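# Run the grinding cell's work order and sort the shafts

## Task

Act as the grinding cell's operator when nobody has checked what the previous shift left behind. Complete the work order and put the good shaft in the good tray. Any ground shaft that is not good goes in the rework tray if further grinding can still bring it to size, and otherwise in the scrap tray. At the end the machine and the bench must both be idle with no alarm, the wheel head must be at its rest position, no shaft may remain inside the guard, the guard must be shut, and the master shaft must lie in its cradle.

## Robot and tools

Robot: two Doosan M1013 six-joint arms, left_arm and right_arm, each with a Robotiq 140 mm gripper whose fingers can fold. Calibrated bases: left_arm at (-0.059, +0.491, +0.014) m, right_arm at (-0.094, -0.702, +0.014) m. Scene frame: origin at table-top height midway between the nominal bases, +z up, +x out over the table, left_arm on +y. The grinder stands behind the bases toward -x, facing the arms, with its headstock toward -y. Each gripper's fingers point along its own +z and close along its y. end_effector_position is the pinch point between closed pads; fingertips reach about 33 mm past it.

Row layout (used by both execute_actions and move): one flat list of 18 numbers, each in [-1, 1]. The first 9 are left_arm: six joint offsets (waist, shoulder, elbow, forearm roll, wrist pitch, wrist roll), then gripper position, force_limit, speed. The next 9 are right_arm in the same order. The joint numbers are offsets counted from the arm's Joint targets at the start of the call, not from the row before, scaled so 1.0 equals 1.553 rad (waist, shoulder), 2.33 rad (elbow) or 2.913 rad (the three wrist joints). Elbow range is -2.792 to 2.792 rad; the others are ±6.283 rad. A request more than 0.010 rad past a range end is refused. The gripper numbers are absolute commands: position +1 is fully open (140 mm), pads meet near -0.8, and -1 closes until blocked. force_limit runs from about 14 N at -1 to 58 N at +1. speed runs from about 30 mm/s at -1 to 250 mm/s at +1. Both start at +1. To leave a gripper unchanged, resend its previous three numbers, because 0 is a real command. To hold an arm still, send 0 for its joints.

execute_actions: takes actions, a list of one action object, and cameras (names, [] for none). The action can hold rows (1 to 15 rows, each applied for one 1/30 s step), steps (1 to 450; default 15; after the rows end, the last row is held), until, and device commands under the keys machine or bench. until ends the action early when device fields match, e.g. {"machine": {"state": "idle"}}, a comparison such as [">=", 2], or {"all": {"status": "ended"}}. It does not stop the arms. An empty actions list just reports the state.

move: target is one row or up to 15 rows, all offsets counted from the same Joint targets. speed is the top rad/s of the joint with the farthest to go (0.01 to 3.92, default 0.5). blend gives corner rounding in rad. stop_force (10 to 80 N) ends an arm's path when it meets contact; use a slow speed with it. zero (default true) re-zeroes the force reading first. blocking=false returns early; finish with wait or stop. The result adds a move: line (done, off_target, moving, held, fault; limits=held if a check withheld steps).

wait(seconds 0 to 10) runs the scene on. stop brakes a running move. zoom_image(camera, region [x0,y0,x1,y1], at most 504x504 px) gives a closer look. Cameras: cam_high, cam_low, cam_centres, cam_machine, cam_left_wrist, cam_right_wrist, all 896x504. show_instructions shows the work order image; read_manual gives licences. finished_scene(scene) ends the scene for good.

Grip by sending position -1 and checking object_status = 2. The codes are 0 moving, 1 blocked while opening, 2 blocked while closing, 3 reached target or pads met. Grip near the fingertips; a grip deep toward the palm can be loose. position_measured is in counts: 3 open, 230 pads touching.

Machine commands (an object, or a list of up to 8): guard shut/open, quill forward/back, page setup/sizes/readings, register + value + write together to set a register (mm, diameters), and the keys cycle_start, feed_hold, reset, home, gauge, dress, air_blast, plus stop. Results report state (idle, running, done, alarm, busy, held), guard_state, guard_edge, quill_state, entry (the answer to the last key or write), alarm, and the shown page's registers (e.g. program, g54_z, wheel_d, size_1..3, aim_1..3, gauge_d_1..3, gauge_zero, pos_x, cycles). cycle_start, gauge, dress and home are refused while an arm or a shaft is inside the light curtain. gauge_zero is correct when the master shaft gauges as its certificate states. Seats are counted from the drive end, which faces the headstock. reset clears alarms except wheel_burst.

Bench: send {"bench": {"measure": true}} with a shaft lying thick-middle-down in both V blocks, untouched. After about 12 s, readings increases and no_1 to no_11 appear (mm; no_6 to no_8 are burn values as % of the reject level).

Avoid: dropping parts or knocking them off the table (this ends the scene), pressing the arms against each other, going into the guard during a cycle, crashing the wheel, and stiff pushes. Force or torque faults (net force 144 N, or a joint load limit) freeze the arm for 10 s, and long holds at full reach overheat the motors.

Each tool is called after "Call:" as name([rows], argument=value, ...), one row to a line, values as JSON.

Reference images:

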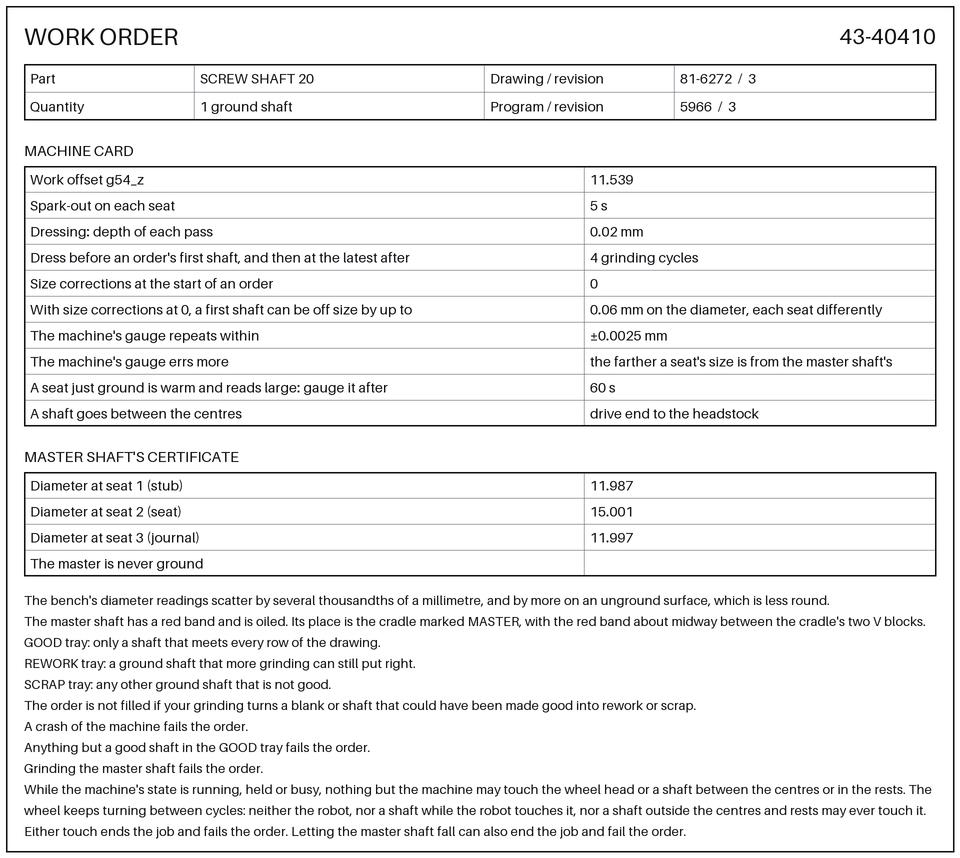

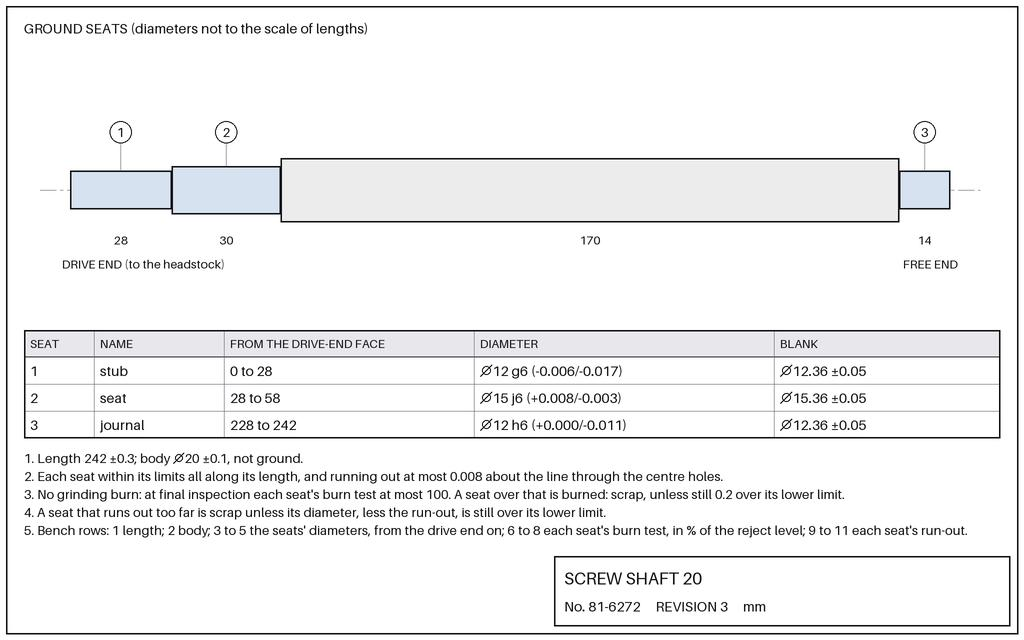

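## Session

Call:
execute_actions(actions=[])

Scene clock: 0.00 s.
left_arm: end_effector_position=(+0.3779, +0.4602, +0.3826) position_measured=3 object_status=3 end_effector_quat_wxyz=(-0.033, +0.999, -0.013, +0.019) | right_arm: end_effector_position=(+0.3414, -0.6534, +0.3828) position_measured=3 object_status=3 end_effector_quat_wxyz=(+0.000, -0.025, +1.000, +0.000)
Joint positions: left_arm=[-0.195 -0.211 1.886 0.073 1.442 1.383] | right_arm=[-3.002 0.193 -1.87 0 -1.464 1.711]
Joint velocities: within noise
Joint torques (N m): no reading
External joint torques (N m): no reading
Flange force (N): no reading
Joint targets: left_arm=[-0.195 -0.211 1.886 0.073 1.442 1.383] | right_arm=[-3.002 0.193 -1.870 0.000 -1.464 1.711]
Tool commands: left_gripper/position=+1.0 left_gripper/force_limit=+1.0 left_gripper/speed=+1.0 right_gripper/position=+1.0 right_gripper/force_limit=+1.0 right_gripper/speed=+1.0
machine.setup: program=+1313 g54_z=+11.539 wheel_d=+277.726 sparkout_s=+5.0 dress_depth=+0.020 gauge_at=+1 gauge_zero=+0.153 program_revision=+6 since_dress=+1 stored1_number=+5966 stored1_revision=+3 stored2_number=+1313 stored2_revision=+6 stored3_number=+2626 stored3_revision=+5 stored4_number=+9000 stored4_revision=+1
machine: state=idle guard_state=shut guard_edge=clear quill_state=forward_empty guard_answer=taken quill_answer=taken page=setup entry=no_entry entries=0 alarm=no_alarm idle_s=3600 queue=idle queue_left=0
bench: message=nothing_yet readings=0 no_1=0.000 no_2=0.000 no_3=0.000 no_4=0.000 no_5=0.000 no_6=0 no_7=0 no_8=0 no_9=0.000 no_10=0.000 no_11=0.000

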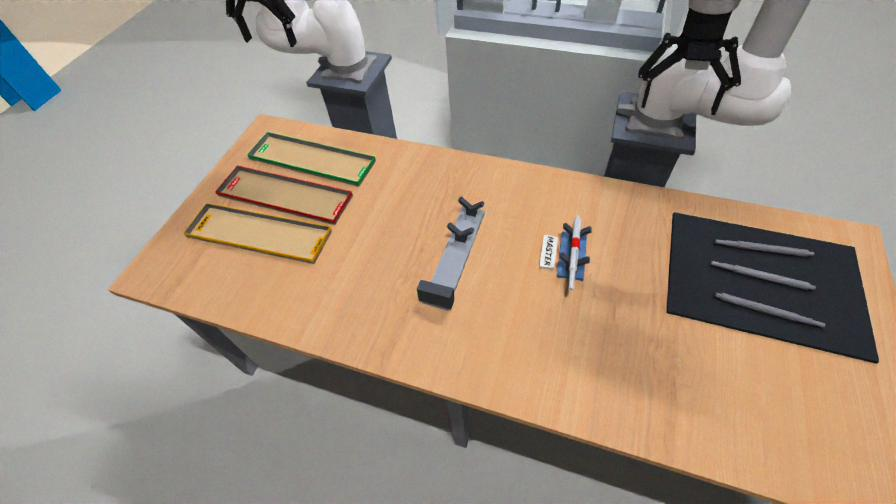

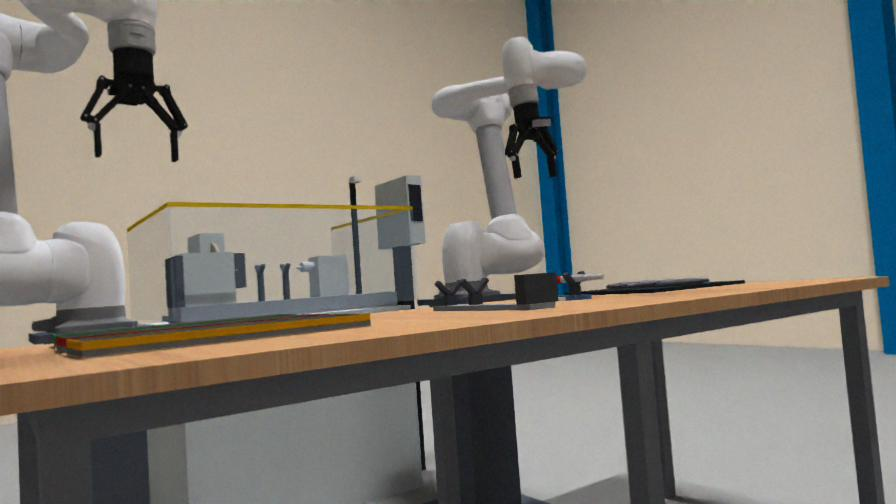

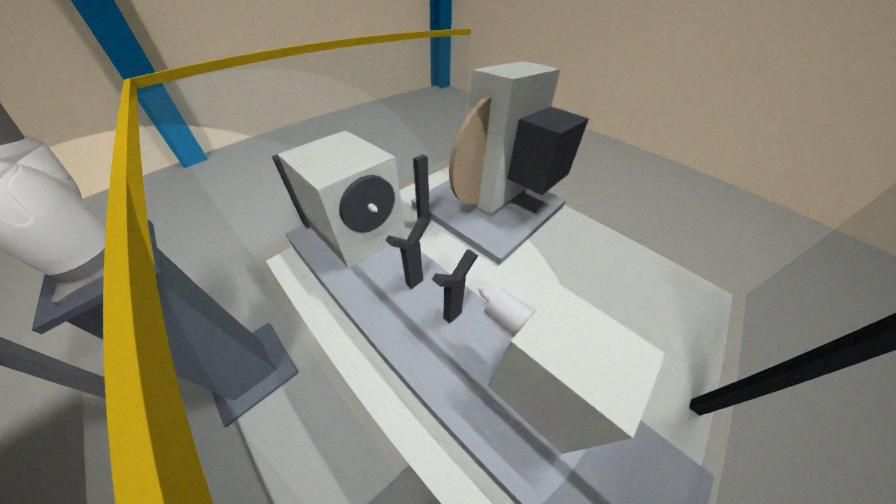

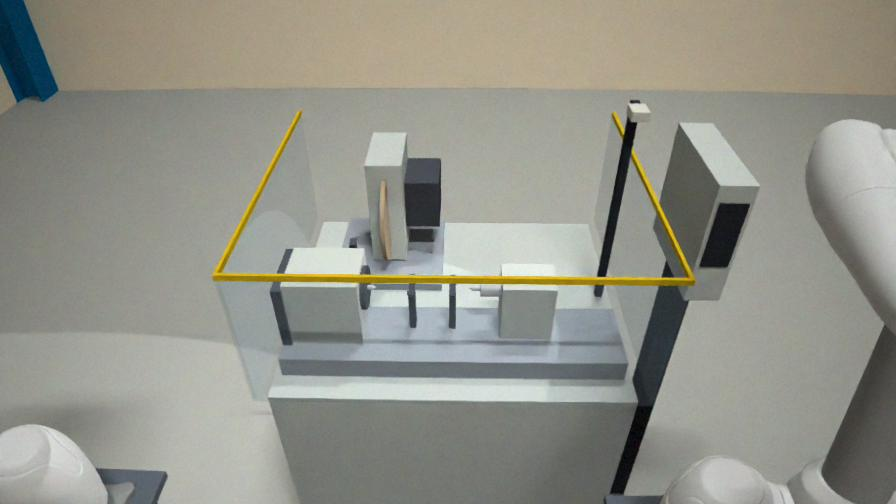

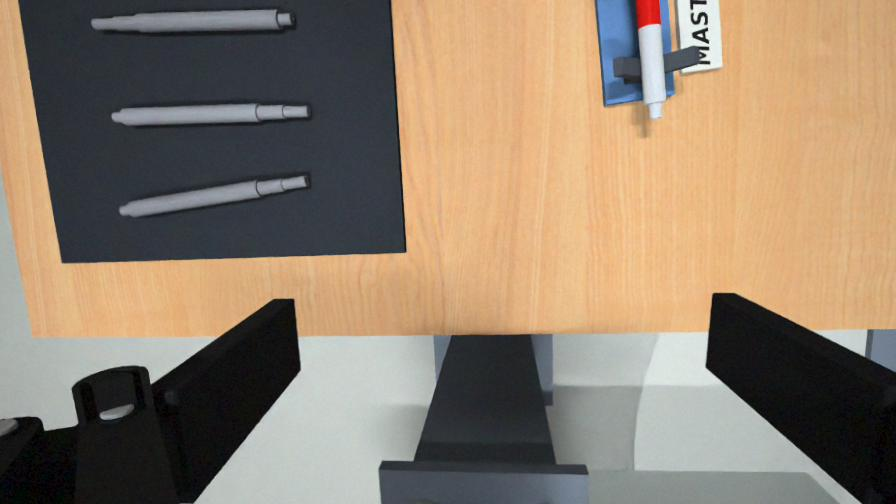

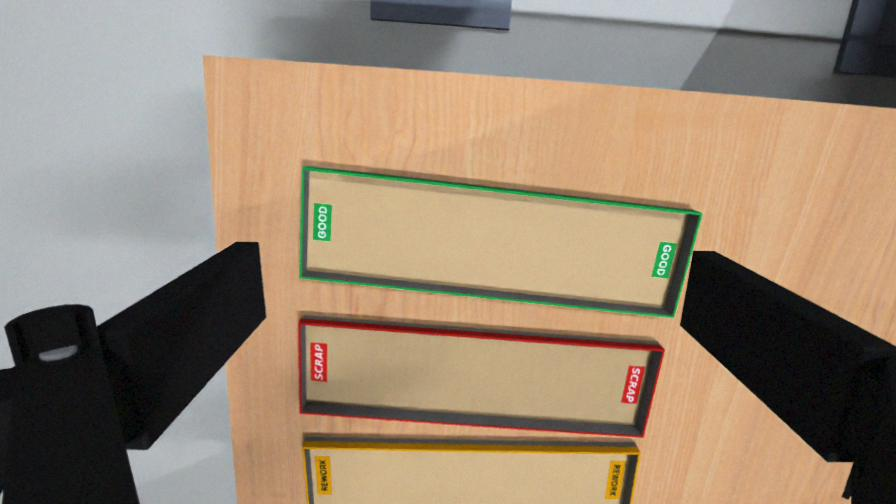

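Call:
execute_actions([
  {"machine":[{"register":"program","value":5966,"write":true},{"page":"sizes"}],"steps":20},
], cameras=[])

Call:
execute_actions([
  {"machine":[{"page":"readings"}],"steps":5},
], cameras=[])

Call:
execute_actions([
  {"machine":[{"page":"setup"}],"steps":5},
], cameras=[])

Call:
zoom_image(camera="cam_left_wrist", region=[0, 0, 450, 280])

Scene clock: 7.23 s.
left_arm: end_effector_position=(+0.3779, +0.4602, +0.3826) position_measured=3 object_status=3 end_effector_quat_wxyz=(-0.033, +0.999, -0.013, +0.019) | right_arm: end_effector_position=(+0.3414, -0.6534, +0.3828) position_measured=3 object_status=3 end_effector_quat_wxyz=(+0.000, -0.025, +1.000, +0.000)
Joint positions: left_arm=[-0.195 -0.211 1.886 0.073 1.442 1.383] | right_arm=[-3.002 0.193 -1.87 0 -1.464 1.711]
Joint velocities: within noise
Joint torques (N m): left_arm=[2.57 -21.41 -41.17 4.11 -0.22 -0.16] | right_arm=[-2.03 21.86 44.27 -4.25 0.05 0.84]
External joint torques (N m): left_arm=[-2.58 1.52 -0.17 0.31 0.09 0.15] | right_arm=[2.1 -0.45 -2.43 -0.05 -0.1 -0.84]
Flange force (N): left_arm=[1.7 5.9 -0.5] | right_arm=[2.9 2.7 3.9]
Joint targets: left_arm=[-0.195 -0.211 1.886 0.073 1.442 1.383] | right_arm=[-3.002 0.193 -1.870 0.000 -1.464 1.711]
Tool commands: left_gripper/position=+1.0 left_gripper/force_limit=+1.0 left_gripper/speed=+1.0 right_gripper/position=+1.0 right_gripper/force_limit=+1.0 right_gripper/speed=+1.0
machine.sizes: size_1=+0.000 size_2=+0.000 size_3=+0.000 aim_1=+11.989 aim_2=+15.002 aim_3=+11.995
machine: state=idle guard_state=shut guard_edge=clear quill_state=forward_empty guard_answer=taken quill_answer=taken page=sizes entry=taken entries=1 alarm=no_alarm idle_s=3607 queue=done queue_left=0
bench: message=nothing_yet readings=0 no_1=0.000 no_2=0.000 no_3=0.000 no_4=0.000 no_5=0.000 no_6=0 no_7=0 no_8=0 no_9=0.000 no_10=0.000 no_11=0.000
No camera images: "cameras" was empty.

Scene clock: 7.60 s.
left_arm: end_effector_position=(+0.3779, +0.4602, +0.3826) position_measured=3 object_status=3 end_effector_quat_wxyz=(-0.033, +0.999, -0.013, +0.019) | right_arm: end_effector_position=(+0.3414, -0.6534, +0.3828) position_measured=3 object_status=3 end_effector_quat_wxyz=(+0.000, -0.025, +1.000, +0.000)
Joint positions: left_arm=[-0.195 -0.211 1.886 0.073 1.442 1.383] | right_arm=[-3.002 0.193 -1.87 0 -1.464 1.711]
Joint velocities: within noise
Joint torques (N m): left_arm=[2.38 -21.09 -41.18 4.14 -0.24 -0.17] | right_arm=[-2.28 20.89 44.19 -4.28 0.06 0.96]
External joint torques (N m): left_arm=[-2.39 1.27 -0.09 0.27 0.12 0.17] | right_arm=[2.23 1.28 -2.06 -0.04 -0.12 -0.96]
Flange force (N): left_arm=[1.3 5.4 -0.5] | right_arm=[5.3 2.6 3.0]
Joint targets: left_arm=[-0.195 -0.211 1.886 0.073 1.442 1.383] | right_arm=[-3.002 0.193 -1.870 0.000 -1.464 1.711]
Tool commands: left_gripper/position=+1.0 left_gripper/force_limit=+1.0 left_gripper/speed=+1.0 right_gripper/position=+1.0 right_gripper/force_limit=+1.0 right_gripper/speed=+1.0
machine.readings: gauge_d=+0.000 gauge_d_1=+0.000 gauge_d_2=+0.000 gauge_d_3=+0.000 pos_x=+0.000 pos_z=+0.000 load_peak=+0.0 cycles=+0
machine: state=idle guard_state=shut guard_edge=clear quill_state=forward_empty guard_answer=taken quill_answer=taken page=readings entry=taken entries=1 alarm=no_alarm idle_s=3608 queue=done queue_left=0
bench: message=nothing_yet readings=0 no_1=0.000 no_2=0.000 no_3=0.000 no_4=0.000 no_5=0.000 no_6=0 no_7=0 no_8=0 no_9=0.000 no_10=0.000 no_11=0.000
No camera images: "cameras" was empty.

Scene clock: 7.97 s.
left_arm: end_effector_position=(+0.3779, +0.4602, +0.3826) position_measured=3 object_status=3 end_effector_quat_wxyz=(-0.033, +0.999, -0.013, +0.019) | right_arm: end_effector_position=(+0.3414, -0.6534, +0.3828) position_measured=3 object_status=3 end_effector_quat_wxyz=(+0.000, -0.025, +1.000, +0.000)
Joint positions: left_arm=[-0.195 -0.211 1.886 0.073 1.442 1.383] | right_arm=[-3.002 0.193 -1.87 0 -1.464 1.711]
Joint velocities: within noise
Joint torques (N m): left_arm=[2.25 -21.41 -41.14 4.11 -0.23 -0.17] | right_arm=[-2.76 21.85 43.99 -4.24 0.08 1.01]
External joint torques (N m): left_arm=[-2.3 1.78 -0.06 0.29 0.11 0.16] | right_arm=[2.8 0 -1.9 -0.08 -0.13 -1.01]
Flange force (N): left_arm=[2.1 5.3 -0.3] | right_arm=[3.1 3.9 2.9]
Joint targets: left_arm=[-0.195 -0.211 1.886 0.073 1.442 1.383] | right_arm=[-3.002 0.193 -1.870 0.000 -1.464 1.711]
Tool commands: left_gripper/position=+1.0 left_gripper/force_limit=+1.0 left_gripper/speed=+1.0 right_gripper/position=+1.0 right_gripper/force_limit=+1.0 right_gripper/speed=+1.0
machine.setup: program=+5966 g54_z=+11.539 wheel_d=+277.726 sparkout_s=+5.0 dress_depth=+0.020 gauge_at=+1 gauge_zero=+0.153 program_revision=+3 since_dress=+1 stored1_number=+5966 stored1_revision=+3 stored2_number=+1313 stored2_revision=+6 stored3_number=+2626 stored3_revision=+5 stored4_number=+9000 stored4_revision=+1
machine: state=idle guard_state=shut guard_edge=clear quill_state=forward_empty guard_answer=taken quill_answer=taken page=setup entry=taken entries=1 alarm=no_alarm idle_s=3608 queue=done queue_left=0
bench: message=nothing_yet readings=0 no_1=0.000 no_2=0.000 no_3=0.000 no_4=0.000 no_5=0.000 no_6=0 no_7=0 no_8=0 no_9=0.000 no_10=0.000 no_11=0.000
No camera images: "cameras" was empty.

Scaled by 1.120 from the camera's 896x504 image, which has a finer 1280x720 frame.

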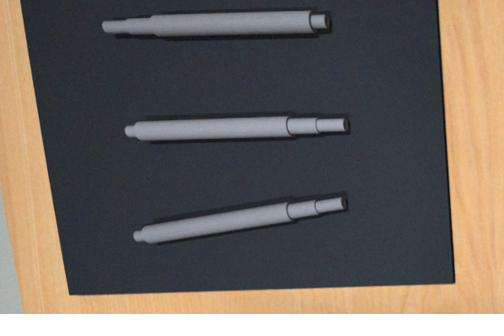

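Call:
execute_actions([
  {"machine":[{"dress":true},{"air_blast":true}],"steps":450,"until":{"machine":{"queue":["!=","running"]}}},
], cameras=["cam_centres","cam_machine"])

Scene clock: 23.70 s.
left_arm: end_effector_position=(+0.3779, +0.4602, +0.3826) position_measured=3 object_status=3 end_effector_quat_wxyz=(-0.033, +0.999, -0.013, +0.019) | right_arm: end_effector_position=(+0.3414, -0.6534, +0.3828) position_measured=3 object_status=3 end_effector_quat_wxyz=(+0.000, -0.025, +1.000, +0.000)
Joint positions: left_arm=[-0.195 -0.211 1.886 0.073 1.442 1.383] | right_arm=[-3.002 0.193 -1.87 0 -1.464 1.711]
Joint velocities: within noise
Joint torques (N m): left_arm=[2.24 -21.5 -41.14 4.11 -0.24 -0.14] | right_arm=[-2.32 20.92 43.79 -4.16 0.02 0.94]
External joint torques (N m): left_arm=[-2.28 1.65 -0.15 0.3 0.12 0.14] | right_arm=[2.32 1.19 -1.49 -0.18 -0.07 -0.94]
Flange force (N): left_arm=[2.0 5.3 -0.5] | right_arm=[4.4 2.9 2.1]
Joint targets: left_arm=[-0.195 -0.211 1.886 0.073 1.442 1.383] | right_arm=[-3.002 0.193 -1.870 0.000 -1.464 1.711]
Tool commands: left_gripper/position=+1.0 left_gripper/force_limit=+1.0 left_gripper/speed=+1.0 right_gripper/position=+1.0 right_gripper/force_limit=+1.0 right_gripper/speed=+1.0
machine.setup: program=+5966 g54_z=+11.539 wheel_d=+277.726 sparkout_s=+5.0 dress_depth=+0.020 gauge_at=+1 gauge_zero=+0.153 program_revision=+3 since_dress=+1 stored1_number=+5966 stored1_revision=+3 stored2_number=+1313 stored2_revision=+6 stored3_number=+2626 stored3_revision=+5 stored4_number=+9000 stored4_revision=+1
machine: state=running guard_state=shut guard_edge=clear quill_state=forward_empty guard_answer=taken quill_answer=taken page=setup entry=taken entries=2 alarm=no_alarm idle_s=3623 queue=running queue_left=1
bench: message=nothing_yet readings=0 no_1=0.000 no_2=0.000 no_3=0.000 no_4=0.000 no_5=0.000 no_6=0 no_7=0 no_8=0 no_9=0.000 no_10=0.000 no_11=0.000
Images, in order (width x height): cam_centres 896x504, cam_machine 896x504.

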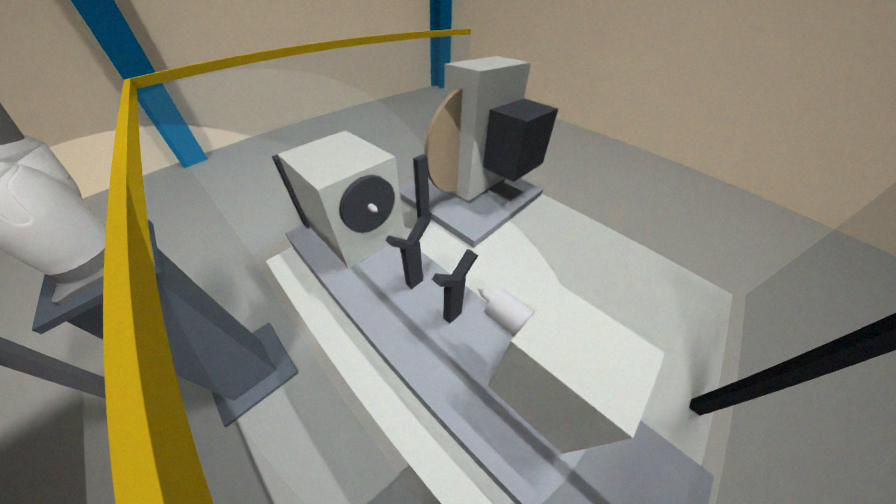

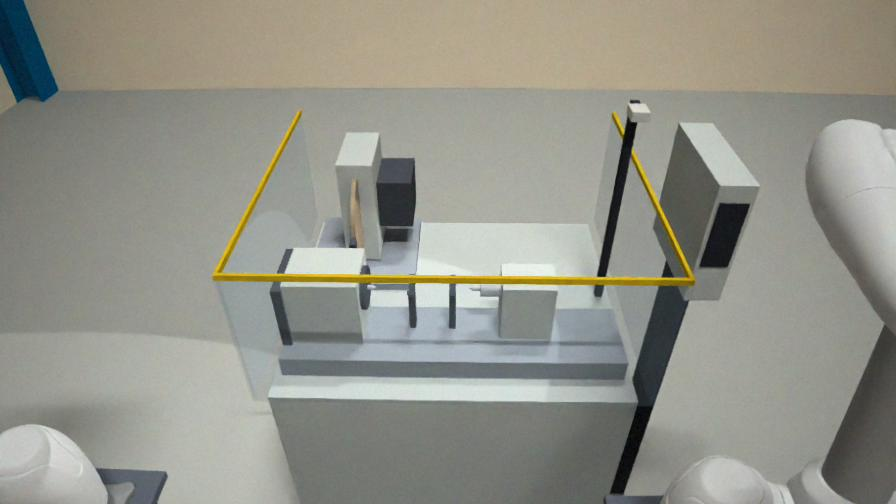

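Call:
move(target=[-0.1156,0.1549,-0.0678,-0.02506,-0.0199,-0.0676,-0.2,0,0,0,0,0,0,0,0,1,1,1], cameras=["cam_left_wrist","cam_high"])

Call:
zoom_image(camera="cam_left_wrist", region=[200, 0, 700, 280])

Scene clock: 25.53 s.
left_arm: end_effector_position=(+0.4798, +0.3104, +0.3495) position_measured=154 object_status=0 end_effector_quat_wxyz=(+0.000, +1.000, +0.000, +0.000) | right_arm: end_effector_position=(+0.3414, -0.6534, +0.3828) position_measured=3 object_status=3 end_effector_quat_wxyz=(+0.000, -0.025, +1.000, +0.000)
Joint positions: left_arm=[-0.375 0.03 1.728 0 1.384 1.186] | right_arm=[-3.002 0.193 -1.87 0 -1.464 1.711]
Joint velocities: within noise
Joint torques (N m): left_arm=[2.34 -45.31 -40.72 3.93 -0.14 -0.2] | right_arm=[-2.08 21.61 44.03 -4.23 0.03 0.93]
External joint torques (N m): left_arm=[-2.37 1.6 -0.03 0.26 0.09 0.2] | right_arm=[2.08 0.62 -1.8 -0.1 -0.09 -0.93]
Flange force (N): left_arm=[1.1 4.4 0.3] | right_arm=[3.8 2.4 2.7]
Joint targets: left_arm=[-0.375 0.030 1.728 0.000 1.384 1.186] | right_arm=[-3.002 0.193 -1.870 0.000 -1.464 1.711]
machine.setup: program=+5966 g54_z=+11.539 wheel_d=+277.726 sparkout_s=+5.0 dress_depth=+0.020 gauge_at=+1 gauge_zero=+0.153 program_revision=+3 since_dress=+1 stored1_number=+5966 stored1_revision=+3 stored2_number=+1313 stored2_revision=+6 stored3_number=+2626 stored3_revision=+5 stored4_number=+9000 stored4_revision=+1
machine: state=running guard_state=shut guard_edge=clear quill_state=forward_empty guard_answer=taken quill_answer=taken page=setup entry=taken entries=2 alarm=no_alarm idle_s=3625 queue=running queue_left=1
bench: message=nothing_yet readings=0 no_1=0.000 no_2=0.000 no_3=0.000 no_4=0.000 no_5=0.000 no_6=0 no_7=0 no_8=0 no_9=0.000 no_10=0.000 no_11=0.000
move: done
camera_calibration:
cam_left_wrist: T_world_to_cam=[[-0.0289451, -0.99897, -0.0349446, 0.352027], [-0.979611, 0.0213964, 0.199761, 0.420533], [-0.198808, 0.0400142, -0.979221, 0.570228], [0, 0, 0, 1]] pos_world=[0.535514, 0.319849, 0.486675]
Images, in order (width x height): cam_high 896x504, cam_left_wrist 896x504.

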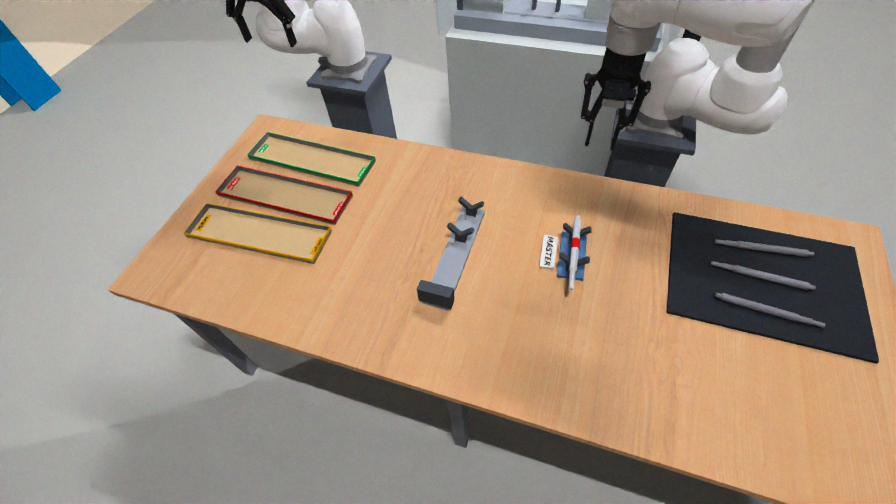

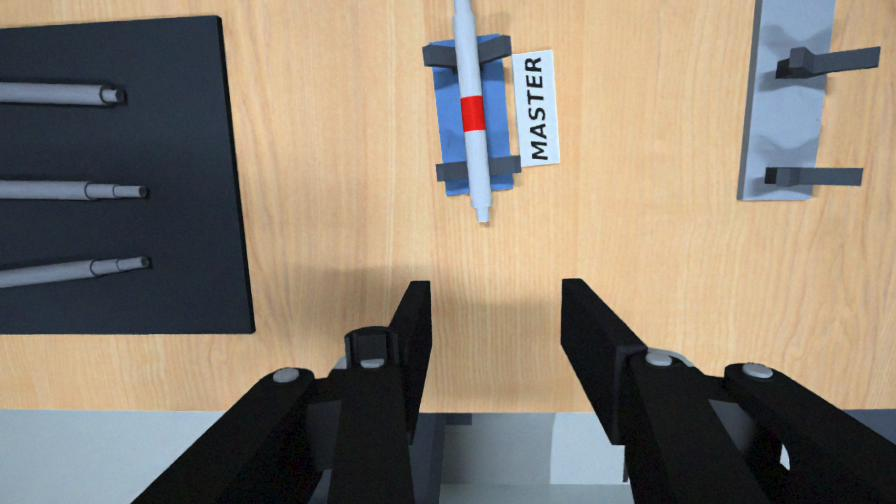

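Scaled by 1.008 from the camera's 896x504 image, which has a finer 1280x720 frame.

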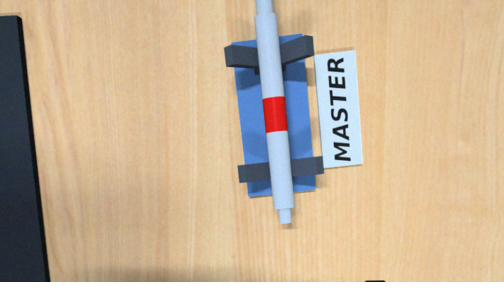

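Call:
move(target=[0.0401,0.1554,-0.0006,0,-0.0823,-0.0081,-0.2,0,0,0,0,0,0,0,0,1,1,1], cameras=["cam_left_wrist","cam_low"])

Call:
zoom_image(camera="cam_low", region=[400, 150, 800, 350])

Scene clock: 27.83 s.
left_arm: end_effector_position=(+0.5916, +0.3103, +0.1996) position_measured=154 object_status=3 end_effector_quat_wxyz=(+0.000, +0.999, +0.043, +0.000) | right_arm: end_effector_position=(+0.3414, -0.6534, +0.3828) position_measured=3 object_status=3 end_effector_quat_wxyz=(+0.000, -0.025, +1.000, +0.000)
Joint positions: left_arm=[-0.312 0.271 1.727 0 1.144 1.163] | right_arm=[-3.002 0.193 -1.87 0 -1.464 1.711]
Joint velocities: within noise
Joint torques (N m): left_arm=[2.26 -65.28 -37.68 3.6 -0.09 -0.16] | right_arm=[-2.74 22 43.96 -4.19 0.07 0.89]
External joint torques (N m): left_arm=[-2.21 -0.02 -0.1 0.3 0.04 0.16] | right_arm=[2.81 -0.24 -1.7 -0.15 -0.12 -0.89]
Flange force (N): left_arm=[-1.0 2.8 -0.2] | right_arm=[2.5 4.2 2.6]
Joint targets: left_arm=[-0.312 0.271 1.727 0.000 1.144 1.163] | right_arm=[-3.002 0.193 -1.870 0.000 -1.464 1.711]
machine.setup: program=+5966 g54_z=+11.539 wheel_d=+277.726 sparkout_s=+5.0 dress_depth=+0.020 gauge_at=+1 gauge_zero=+0.153 program_revision=+3 since_dress=+1 stored1_number=+5966 stored1_revision=+3 stored2_number=+1313 stored2_revision=+6 stored3_number=+2626 stored3_revision=+5 stored4_number=+9000 stored4_revision=+1
machine: state=running guard_state=shut guard_edge=clear quill_state=forward_empty guard_answer=taken quill_answer=taken page=setup entry=taken entries=2 alarm=no_alarm idle_s=3628 queue=running queue_left=1
bench: message=nothing_yet readings=0 no_1=0.000 no_2=0.000 no_3=0.000 no_4=0.000 no_5=0.000 no_6=0 no_7=0 no_8=0 no_9=0.000 no_10=0.000 no_11=0.000
move: done
camera_calibration:
cam_left_wrist: T_world_to_cam=[[0.0568182, -0.997771, -0.0349861, 0.298849], [-0.977815, -0.0626901, 0.199868, 0.585019], [-0.201616, 0.0228538, -0.979198, 0.452662], [0, 0, 0, 1]] pos_world=[0.646324, 0.324513, 0.336775]
Images, in order (width x height): cam_low 896x504, cam_left_wrist 896x504.

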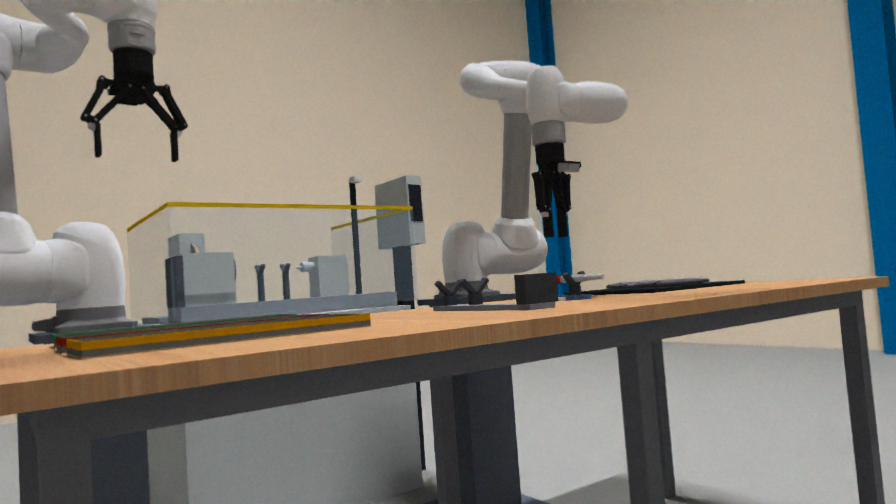

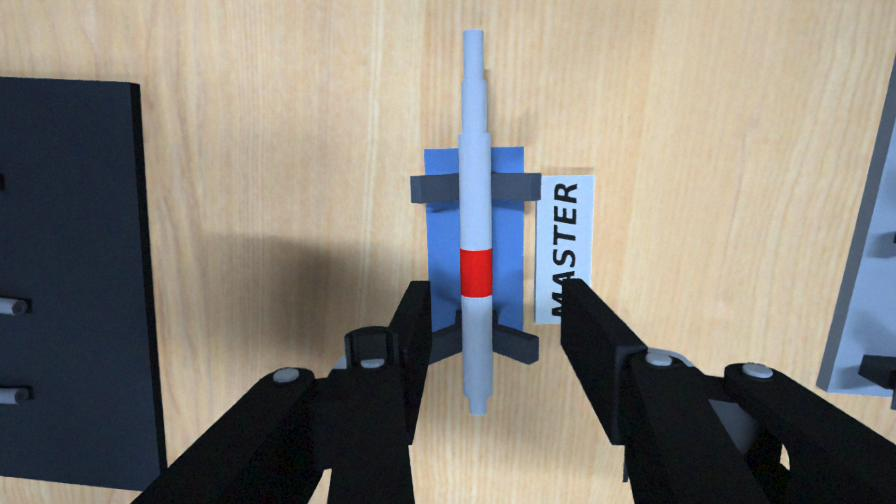

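Scaled by 1.260 from the camera's 896x504 image, which has a finer 1280x720 frame.

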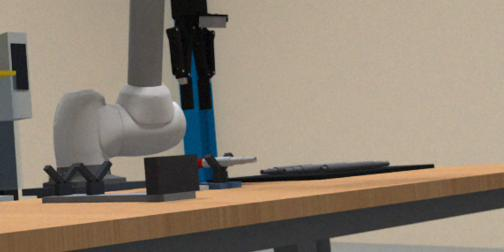

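Call:
move(target=[0.0008,0.0581,0.0492,0,-0.0703,0.0015,-0.2,0,0,0,0,0,0,0,0,1,1,1], speed=0.15, cameras=["cam_left_wrist","cam_low","cam_high"])

Call:
zoom_image(camera="cam_low", region=[480, 200, 680, 320])

Scene clock: 31.50 s.
left_arm: end_effector_position=(+0.5874, +0.3126, +0.0834) position_measured=154 object_status=3 end_effector_quat_wxyz=(+0.000, +0.999, +0.041, +0.000) | right_arm: end_effector_position=(+0.3414, -0.6534, +0.3828) position_measured=3 object_status=3 end_effector_quat_wxyz=(+0.000, -0.025, +1.000, +0.000)
Joint positions: left_arm=[-0.311 0.361 1.841 0 0.94 1.167] | right_arm=[-3.002 0.193 -1.87 0 -1.464 1.711]
Joint velocities: within noise
Joint torques (N m): left_arm=[2.44 -71.56 -33.38 3.19 -0.16 -0.14] | right_arm=[-2.58 20.73 44.18 -4.22 -0.01 0.9]
External joint torques (N m): left_arm=[-2.41 1.8 -0.16 0.26 0.11 0.14] | right_arm=[2.68 0.85 -2.08 -0.1 -0.04 -0.9]
Flange force (N): left_arm=[1.3 4.1 1.5] | right_arm=[4.8 3.8 3.2]
Joint targets: left_arm=[-0.311 0.361 1.841 0.000 0.940 1.167] | right_arm=[-3.002 0.193 -1.870 0.000 -1.464 1.711]
machine.setup: program=+5966 g54_z=+11.539 wheel_d=+277.646 sparkout_s=+5.0 dress_depth=+0.020 gauge_at=+1 gauge_zero=+0.153 program_revision=+3 since_dress=+0 stored1_number=+5966 stored1_revision=+3 stored2_number=+1313 stored2_revision=+6 stored3_number=+2626 stored3_revision=+5 stored4_number=+9000 stored4_revision=+1
machine: state=busy guard_state=shut guard_edge=clear quill_state=forward_empty guard_answer=taken quill_answer=taken page=setup entry=taken entries=3 alarm=no_alarm idle_s=3631 queue=running queue_left=0
bench: message=nothing_yet readings=0 no_1=0.000 no_2=0.000 no_3=0.000 no_4=0.000 no_5=0.000 no_6=0 no_7=0 no_8=0 no_9=0.000 no_10=0.000 no_11=0.000
move: done
camera_calibration:
cam_left_wrist: T_world_to_cam=[[0.0536288, -0.997944, -0.0350832, 0.299244], [-0.977947, -0.0595913, 0.200173, 0.603371], [-0.201853, 0.0235745, -0.979132, 0.337907], [0, 0, 0, 1]] pos_world=[0.642224, 0.326618, 0.220575]
Images, in order (width x height): cam_high 896x504, cam_low 896x504, cam_left_wrist 896x504.

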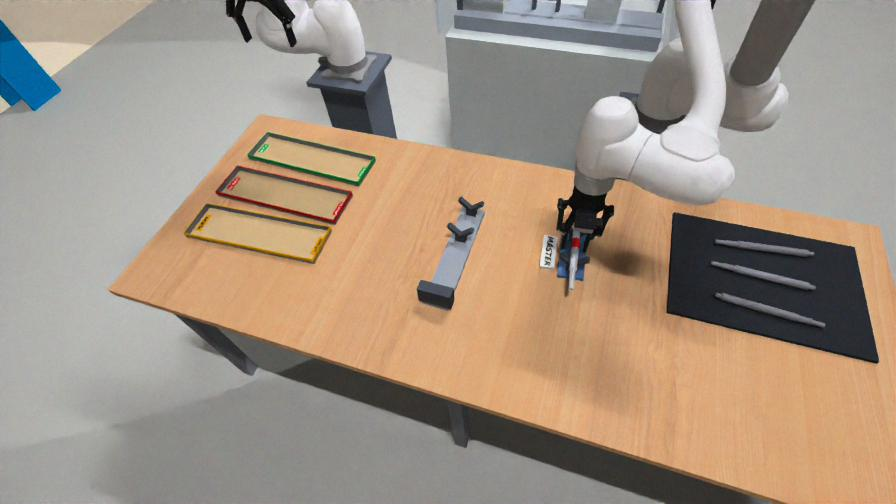

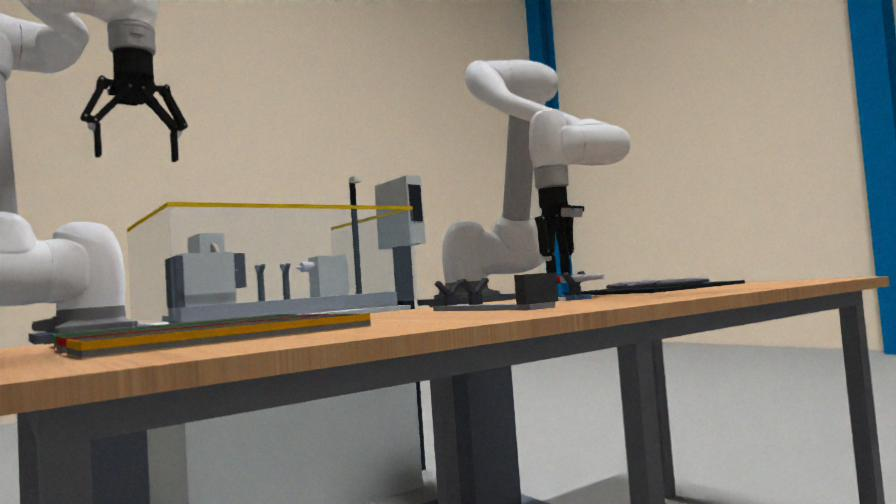

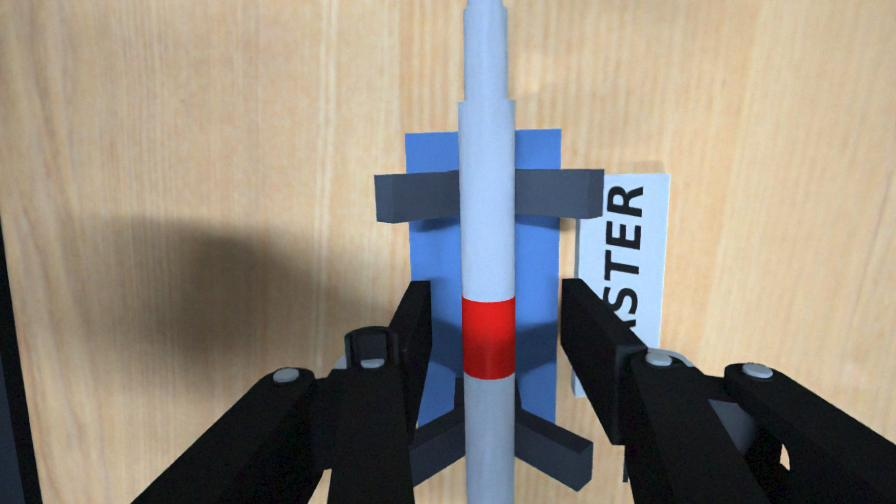

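Scaled by 2.520 from the camera's 896x504 image, which has a finer 1280x720 frame.

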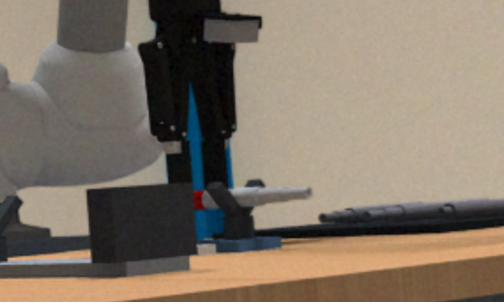

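Call:
move(target=[0,0,0,0,0,0,-1,1,-1,0,0,0,0,0,0,1,1,1], cameras=[])

Call:
wait(seconds=1, cameras=["cam_left_wrist"])

Scene clock: 33.53 s.
left_arm: end_effector_position=(+0.5874, +0.3126, +0.0834) position_measured=204 object_status=0 end_effector_quat_wxyz=(+0.000, +0.999, +0.041, +0.000) | right_arm: end_effector_position=(+0.3414, -0.6534, +0.3828) position_measured=3 object_status=3 end_effector_quat_wxyz=(+0.000, -0.025, +1.000, +0.000)
Joint positions: left_arm=[-0.311 0.361 1.841 0 0.94 1.167] | right_arm=[-3.002 0.193 -1.87 0 -1.464 1.711]
Joint velocities: within noise
Joint torques (N m): left_arm=[-5.88 -64.85 -32.37 -0.11 -2 -0.09] | right_arm=[-2.29 20.82 44 -4.24 -0.07 0.97]
External joint torques (N m): left_arm=[5.95 -4.87 -1.1 3.55 1.95 0.09] | right_arm=[2.32 1.09 -1.84 -0.09 0.01 -0.97]
Flange force (N): left_arm=[0.6 -9.4 -9.0] | right_arm=[4.7 2.8 2.9]
Joint targets: left_arm=[-0.311 0.361 1.841 0.000 0.940 1.167] | right_arm=[-3.002 0.193 -1.870 0.000 -1.464 1.711]
machine.setup: program=+5966 g54_z=+11.539 wheel_d=+277.646 sparkout_s=+5.0 dress_depth=+0.020 gauge_at=+1 gauge_zero=+0.153 program_revision=+3 since_dress=+0 stored1_number=+5966 stored1_revision=+3 stored2_number=+1313 stored2_revision=+6 stored3_number=+2626 stored3_revision=+5 stored4_number=+9000 stored4_revision=+1
machine: state=idle guard_state=shut guard_edge=clear quill_state=forward_empty guard_answer=taken quill_answer=taken page=setup entry=taken entries=3 alarm=no_alarm idle_s=3633 queue=done queue_left=0
bench: message=nothing_yet readings=0 no_1=0.000 no_2=0.000 no_3=0.000 no_4=0.000 no_5=0.000 no_6=0 no_7=0 no_8=0 no_9=0.000 no_10=0.000 no_11=0.000
move: done
No camera images: "cameras" was empty.

Scene clock: 34.53 s.
left_arm: end_effector_position=(+0.5874, +0.3126, +0.0834) position_measured=204 object_status=2 end_effector_quat_wxyz=(+0.000, +0.999, +0.041, +0.000) | right_arm: end_effector_position=(+0.3414, -0.6534, +0.3828) position_measured=3 object_status=3 end_effector_quat_wxyz=(+0.000, -0.025, +1.000, +0.000)
Joint positions: left_arm=[-0.311 0.361 1.841 0 0.94 1.167] | right_arm=[-3.002 0.193 -1.87 0 -1.464 1.711]
Joint velocities: within noise
Joint torques (N m): left_arm=[-6.04 -66 -33.25 -0.17 -2.09 -0.07] | right_arm=[-2.31 21.76 44 -4.19 -0.08 0.97]
External joint torques (N m): left_arm=[6.04 -3.43 -0.05 3.6 2.05 0.07] | right_arm=[2.28 0.52 -1.81 -0.14 0.02 -0.97]
Flange force (N): left_arm=[0.6 -9.5 -7.0] | right_arm=[3.7 2.8 2.9]
Joint targets: left_arm=[-0.311 0.361 1.841 0.000 0.940 1.167] | right_arm=[-3.002 0.193 -1.870 0.000 -1.464 1.711]
Tool commands: left_gripper/position=-1.0 left_gripper/force_limit=+1.0 left_gripper/speed=-1.0 right_gripper/position=+1.0 right_gripper/force_limit=+1.0 right_gripper/speed=+1.0
machine.setup: program=+5966 g54_z=+11.539 wheel_d=+277.646 sparkout_s=+5.0 dress_depth=+0.020 gauge_at=+1 gauge_zero=+0.153 program_revision=+3 since_dress=+0 stored1_number=+5966 stored1_revision=+3 stored2_number=+1313 stored2_revision=+6 stored3_number=+2626 stored3_revision=+5 stored4_number=+9000 stored4_revision=+1
machine: state=idle guard_state=shut guard_edge=clear quill_state=forward_empty guard_answer=taken quill_answer=taken page=setup entry=taken entries=3 alarm=no_alarm idle_s=3634 queue=done queue_left=0
bench: message=nothing_yet readings=0 no_1=0.000 no_2=0.000 no_3=0.000 no_4=0.000 no_5=0.000 no_6=0 no_7=0 no_8=0 no_9=0.000 no_10=0.000 no_11=0.000
wait: 1.00 s
camera_calibration:
cam_left_wrist: T_world_to_cam=[[0.0536288, -0.997944, -0.0350832, 0.29924], [-0.977947, -0.0595913, 0.200173, 0.603391], [-0.201853, 0.0235745, -0.979132, 0.337809], [0, 0, 0, 1]] pos_world=[0.642224, 0.326618, 0.220475]
Images, in order (width x height): cam_left_wrist 896x504.

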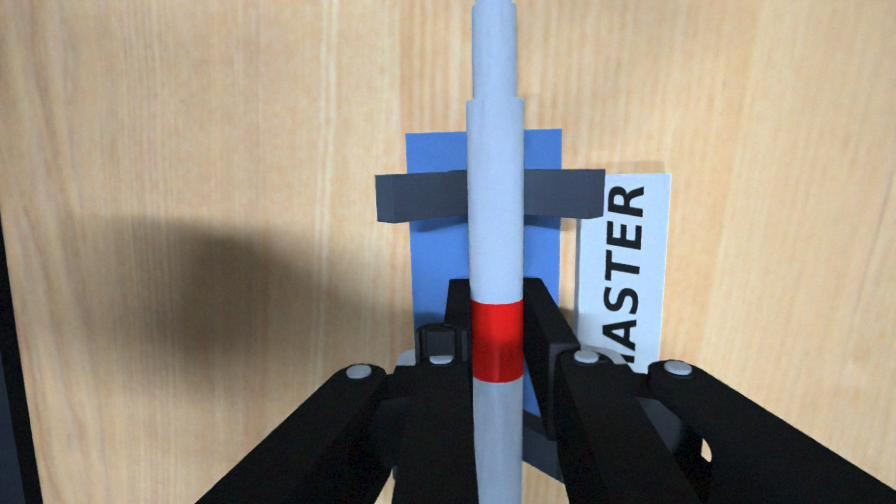

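Call:
move([
  [0,-0.0159,-0.0088,0,0.0155,0,-1,1,-1,0,0,0,0,0,0,1,1,1],
  [0,-0.1145,-0.1612,0,0.19,0,-1,1,-1,0,0,0,0,0,0,1,1,1],
], speed=[0.1,0.3], blend=[0.02,0], cameras=["cam_left_wrist","cam_high","cam_centres","cam_low"])

Scene clock: 37.77 s.
left_arm: end_effector_position=(+0.5876, +0.3126, +0.3994) position_measured=204 object_status=2 end_effector_quat_wxyz=(+0.000, +0.999, +0.041, +0.000) | right_arm: end_effector_position=(+0.3414, -0.6534, +0.3828) position_measured=3 object_status=3 end_effector_quat_wxyz=(+0.000, -0.025, +1.000, +0.000)
Joint positions: left_arm=[-0.311 0.183 1.466 0 1.493 1.167] | right_arm=[-3.002 0.193 -1.87 0 -1.464 1.711]
Joint velocities: within noise
Joint torques (N m): left_arm=[2.28 -64.99 -43.59 3.94 -0.28 -0.14] | right_arm=[-2.52 21.1 43.85 -4.22 -0.05 0.94]
External joint torques (N m): left_arm=[-2.3 5.04 2.38 0.3 0.23 0.14] | right_arm=[2.51 1.08 -1.66 -0.1 -0.01 -0.94]
Flange force (N): left_arm=[2.1 4.2 4.1] | right_arm=[4.5 3.3 2.5]
Joint targets: left_arm=[-0.311 0.183 1.466 0.000 1.493 1.167] | right_arm=[-3.002 0.193 -1.870 0.000 -1.464 1.711]
machine.setup: program=+5966 g54_z=+11.539 wheel_d=+277.646 sparkout_s=+5.0 dress_depth=+0.020 gauge_at=+1 gauge_zero=+0.153 program_revision=+3 since_dress=+0 stored1_number=+5966 stored1_revision=+3 stored2_number=+1313 stored2_revision=+6 stored3_number=+2626 stored3_revision=+5 stored4_number=+9000 stored4_revision=+1
machine: state=idle guard_state=shut guard_edge=clear quill_state=forward_empty guard_answer=taken quill_answer=taken page=setup entry=taken entries=3 alarm=no_alarm idle_s=3637 queue=done queue_left=0
bench: message=nothing_yet readings=0 no_1=0.000 no_2=0.000 no_3=0.000 no_4=0.000 no_5=0.000 no_6=0 no_7=0 no_8=0 no_9=0.000 no_10=0.000 no_11=0.000
move: done
camera_calibration:
cam_left_wrist: T_world_to_cam=[[0.0537113, -0.997936, -0.0352012, 0.310328], [-0.977942, -0.0596958, 0.200163, 0.540271], [-0.201851, 0.0236737, -0.97913, 0.647201], [0, 0, 0, 1]] pos_world=[0.642324, 0.326618, 0.536475]
Images, in order (width x height): cam_high 896x504, cam_low 896x504, cam_centres 896x504, cam_left_wrist 896x504.

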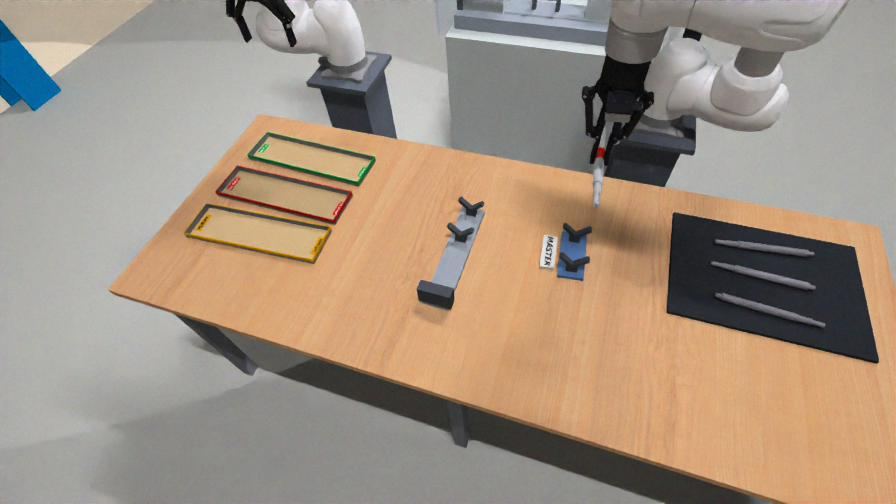

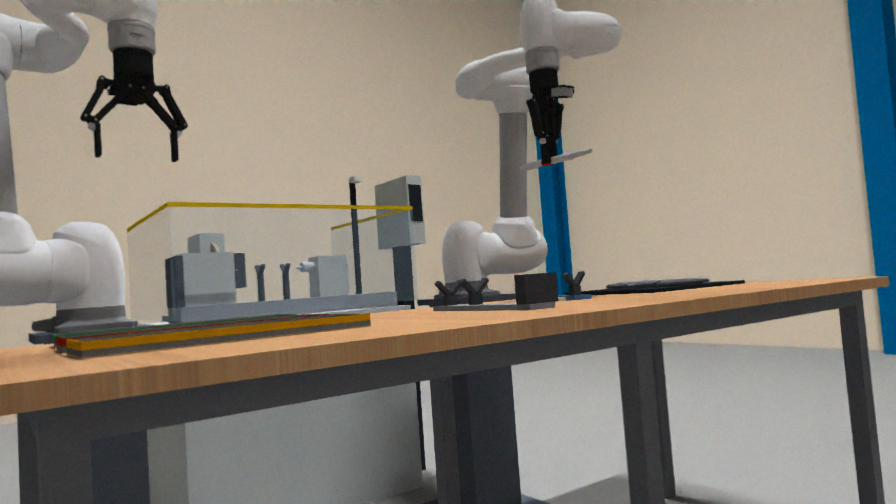

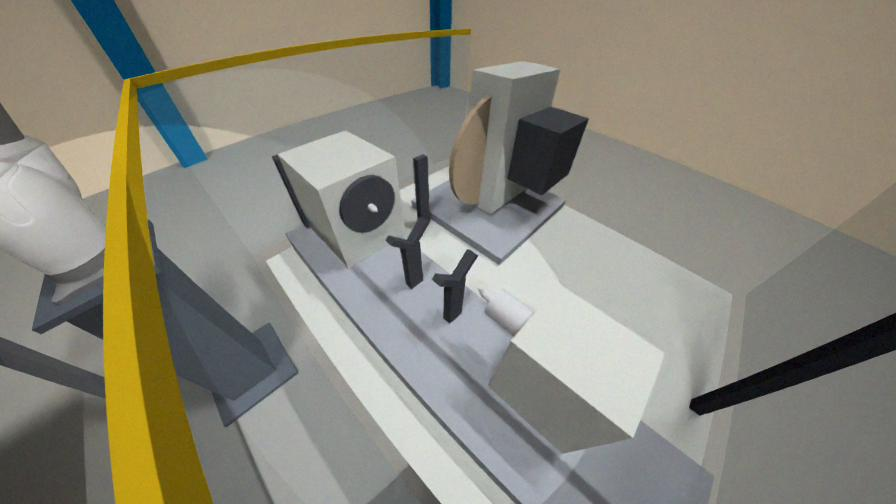

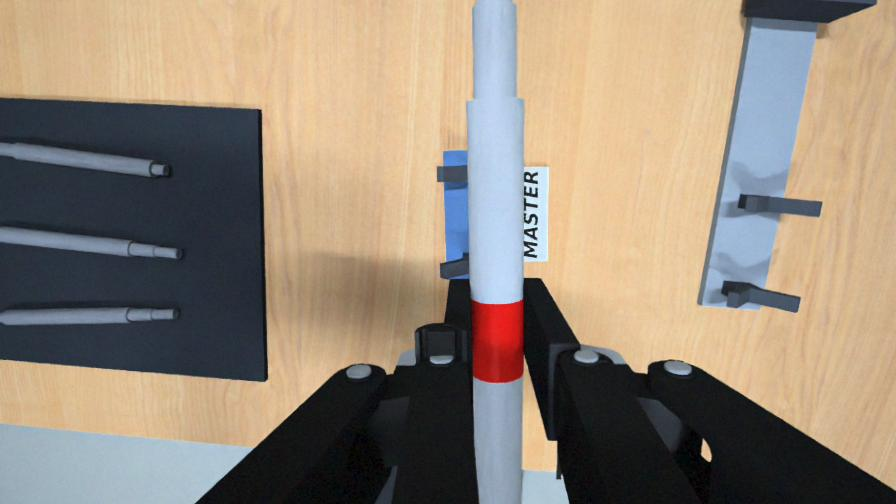

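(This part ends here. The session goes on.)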